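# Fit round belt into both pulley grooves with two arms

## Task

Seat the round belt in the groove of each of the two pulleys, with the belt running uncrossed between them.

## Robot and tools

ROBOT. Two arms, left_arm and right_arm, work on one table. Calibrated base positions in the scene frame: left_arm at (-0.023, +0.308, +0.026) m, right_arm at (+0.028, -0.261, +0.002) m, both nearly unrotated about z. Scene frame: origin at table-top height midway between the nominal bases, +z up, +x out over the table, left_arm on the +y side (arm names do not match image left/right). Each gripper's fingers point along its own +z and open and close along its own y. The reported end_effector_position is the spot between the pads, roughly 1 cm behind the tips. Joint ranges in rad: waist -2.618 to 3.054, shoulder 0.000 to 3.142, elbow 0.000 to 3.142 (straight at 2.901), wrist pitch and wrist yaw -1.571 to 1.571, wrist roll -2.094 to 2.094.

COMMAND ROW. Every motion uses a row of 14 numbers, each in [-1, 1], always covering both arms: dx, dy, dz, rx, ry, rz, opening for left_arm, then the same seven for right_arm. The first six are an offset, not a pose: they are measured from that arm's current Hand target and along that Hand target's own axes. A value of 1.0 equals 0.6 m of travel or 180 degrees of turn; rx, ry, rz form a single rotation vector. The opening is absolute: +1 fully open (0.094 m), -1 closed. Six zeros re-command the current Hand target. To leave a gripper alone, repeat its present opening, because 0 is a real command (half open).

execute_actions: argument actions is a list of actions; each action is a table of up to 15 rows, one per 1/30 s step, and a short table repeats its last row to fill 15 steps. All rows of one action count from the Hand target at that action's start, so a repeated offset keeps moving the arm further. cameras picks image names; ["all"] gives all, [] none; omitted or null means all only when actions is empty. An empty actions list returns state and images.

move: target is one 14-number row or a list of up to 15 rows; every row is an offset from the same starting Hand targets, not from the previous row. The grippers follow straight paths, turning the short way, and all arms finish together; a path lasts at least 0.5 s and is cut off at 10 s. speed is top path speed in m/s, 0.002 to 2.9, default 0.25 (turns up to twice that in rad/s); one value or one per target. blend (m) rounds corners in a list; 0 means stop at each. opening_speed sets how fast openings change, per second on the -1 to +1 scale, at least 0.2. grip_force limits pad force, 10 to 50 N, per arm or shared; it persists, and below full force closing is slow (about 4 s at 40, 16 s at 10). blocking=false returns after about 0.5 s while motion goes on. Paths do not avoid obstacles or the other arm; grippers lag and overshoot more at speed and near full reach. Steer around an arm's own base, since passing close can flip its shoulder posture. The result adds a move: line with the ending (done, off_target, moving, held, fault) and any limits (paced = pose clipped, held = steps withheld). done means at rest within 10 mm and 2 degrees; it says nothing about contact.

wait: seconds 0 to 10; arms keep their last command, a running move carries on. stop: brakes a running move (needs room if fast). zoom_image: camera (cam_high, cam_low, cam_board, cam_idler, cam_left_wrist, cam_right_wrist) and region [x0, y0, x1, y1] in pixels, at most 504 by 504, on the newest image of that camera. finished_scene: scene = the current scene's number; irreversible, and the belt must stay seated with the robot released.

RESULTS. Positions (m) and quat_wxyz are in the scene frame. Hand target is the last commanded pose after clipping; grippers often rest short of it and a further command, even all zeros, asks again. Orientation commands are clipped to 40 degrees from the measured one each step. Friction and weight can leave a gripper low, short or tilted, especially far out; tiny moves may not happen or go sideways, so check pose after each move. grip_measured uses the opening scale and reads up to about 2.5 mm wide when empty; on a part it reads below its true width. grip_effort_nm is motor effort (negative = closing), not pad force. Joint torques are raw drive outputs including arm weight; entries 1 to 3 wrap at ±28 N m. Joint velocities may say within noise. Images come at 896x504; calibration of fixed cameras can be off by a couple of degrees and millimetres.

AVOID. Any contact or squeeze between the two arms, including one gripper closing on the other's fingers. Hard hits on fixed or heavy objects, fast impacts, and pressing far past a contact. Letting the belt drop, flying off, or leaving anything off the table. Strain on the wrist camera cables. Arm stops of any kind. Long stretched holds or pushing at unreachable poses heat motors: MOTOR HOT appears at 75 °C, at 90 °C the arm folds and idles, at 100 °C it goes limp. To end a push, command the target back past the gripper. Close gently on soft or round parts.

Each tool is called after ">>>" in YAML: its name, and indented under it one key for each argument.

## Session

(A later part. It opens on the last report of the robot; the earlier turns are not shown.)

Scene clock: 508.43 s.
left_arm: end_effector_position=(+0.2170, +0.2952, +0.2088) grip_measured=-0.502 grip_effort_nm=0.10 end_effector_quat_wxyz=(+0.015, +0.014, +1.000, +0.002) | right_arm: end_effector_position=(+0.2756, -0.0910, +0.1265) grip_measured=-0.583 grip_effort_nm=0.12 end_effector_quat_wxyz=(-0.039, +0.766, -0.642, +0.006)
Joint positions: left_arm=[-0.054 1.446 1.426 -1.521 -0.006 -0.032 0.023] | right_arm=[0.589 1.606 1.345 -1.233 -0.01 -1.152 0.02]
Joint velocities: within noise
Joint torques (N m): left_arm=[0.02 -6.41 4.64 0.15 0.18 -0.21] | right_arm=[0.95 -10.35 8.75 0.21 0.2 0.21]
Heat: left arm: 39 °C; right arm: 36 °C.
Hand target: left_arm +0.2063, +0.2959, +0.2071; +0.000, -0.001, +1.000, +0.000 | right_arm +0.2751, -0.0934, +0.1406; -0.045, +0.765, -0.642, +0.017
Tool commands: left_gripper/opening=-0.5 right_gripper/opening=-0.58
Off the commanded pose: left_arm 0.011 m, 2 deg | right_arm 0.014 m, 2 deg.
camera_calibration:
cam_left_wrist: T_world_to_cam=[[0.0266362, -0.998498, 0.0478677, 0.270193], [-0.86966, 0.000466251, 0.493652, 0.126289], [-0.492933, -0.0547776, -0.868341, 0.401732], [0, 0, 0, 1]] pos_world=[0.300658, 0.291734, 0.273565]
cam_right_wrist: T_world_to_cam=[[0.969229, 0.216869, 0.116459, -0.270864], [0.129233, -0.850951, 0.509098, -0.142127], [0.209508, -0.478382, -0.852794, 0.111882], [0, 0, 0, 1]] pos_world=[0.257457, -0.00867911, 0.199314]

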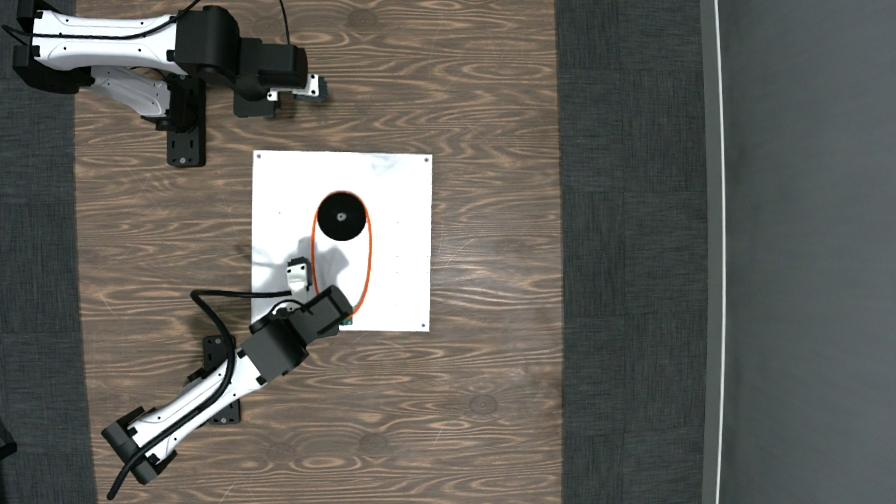

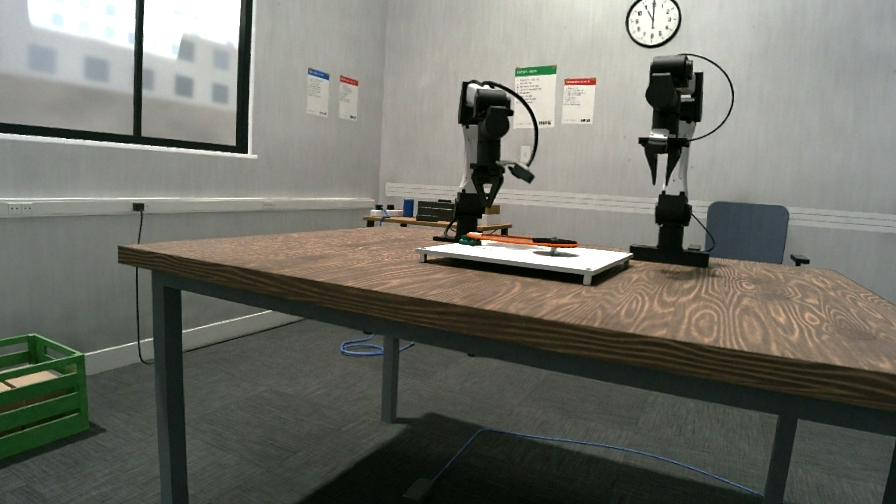

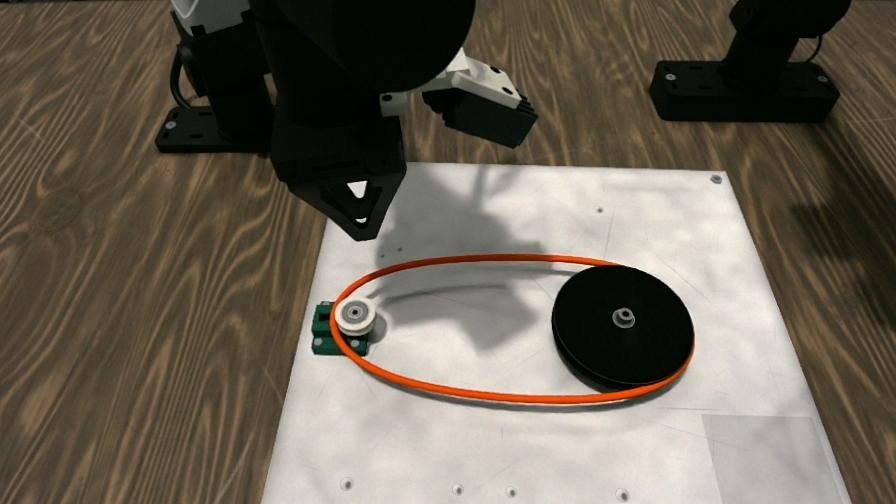

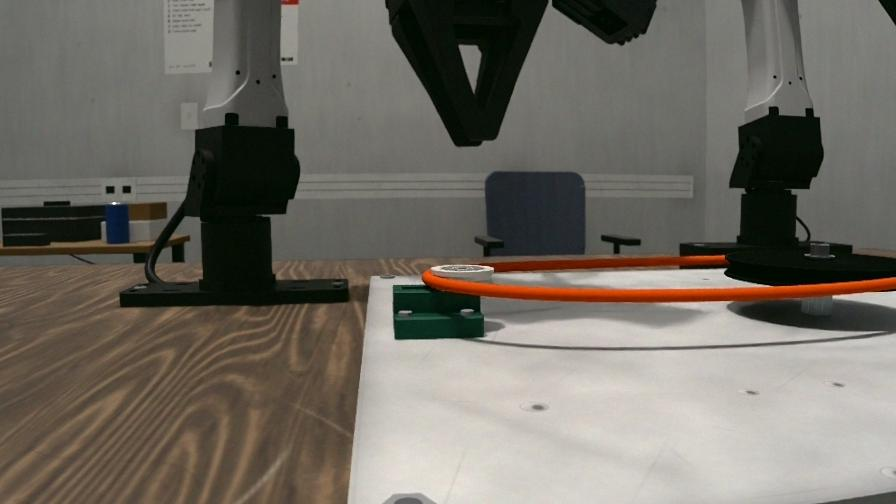

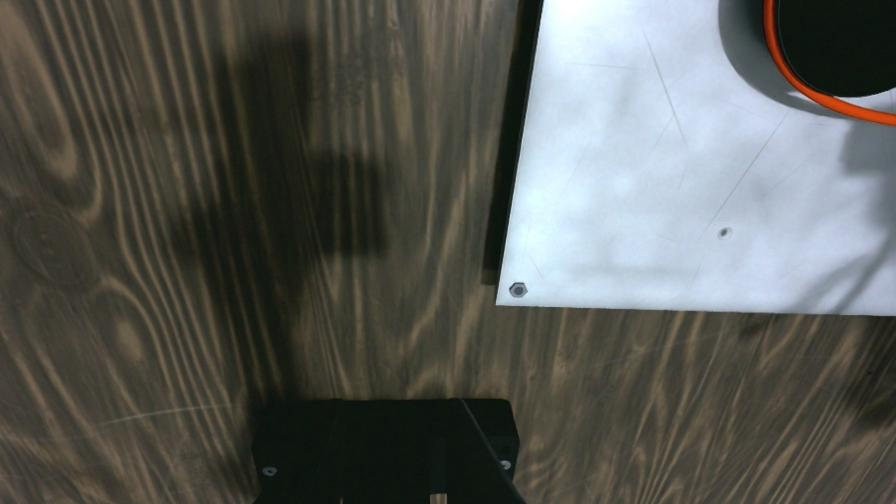

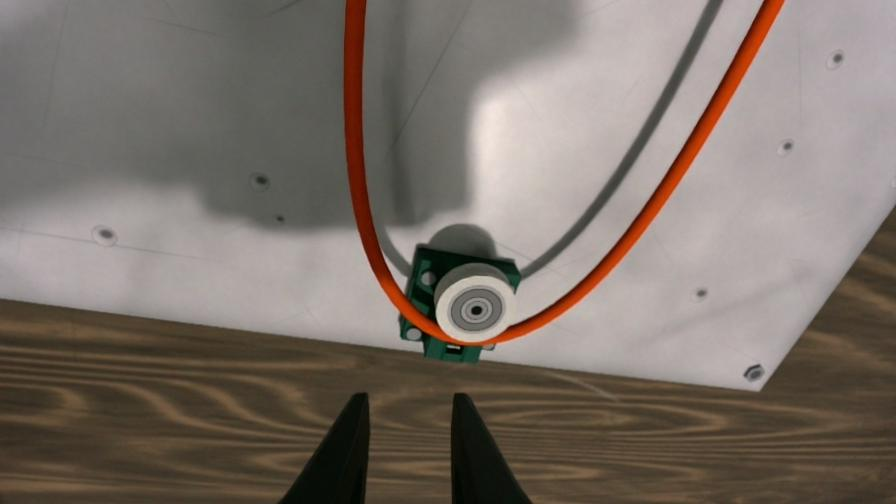

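>>> zoom_image:
  camera: "cam_left_wrist"
  region: [716, 0, 896, 140]

>>> zoom_image:
  camera: "cam_right_wrist"
  region: [390, 220, 570, 380]

Scaled by 2.800 from the camera's 896x504 image, which has a finer 1280x720 frame.

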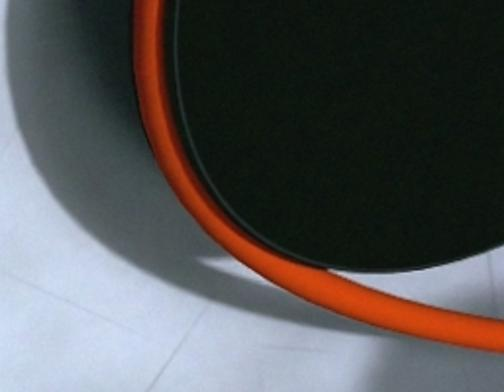

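Scaled by 2.800 from the camera's 896x504 image, which has a finer 1280x720 frame.

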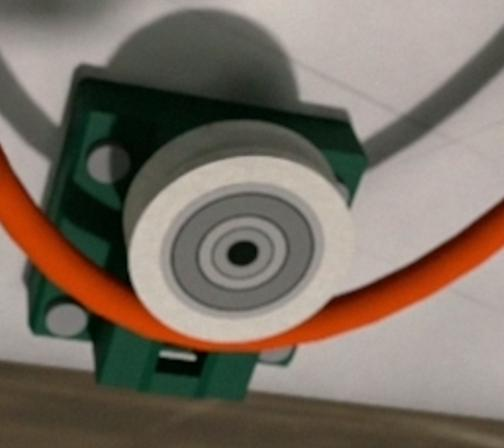

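>>> finished_scene:
  scene: 2

The scene is finished: the task was done.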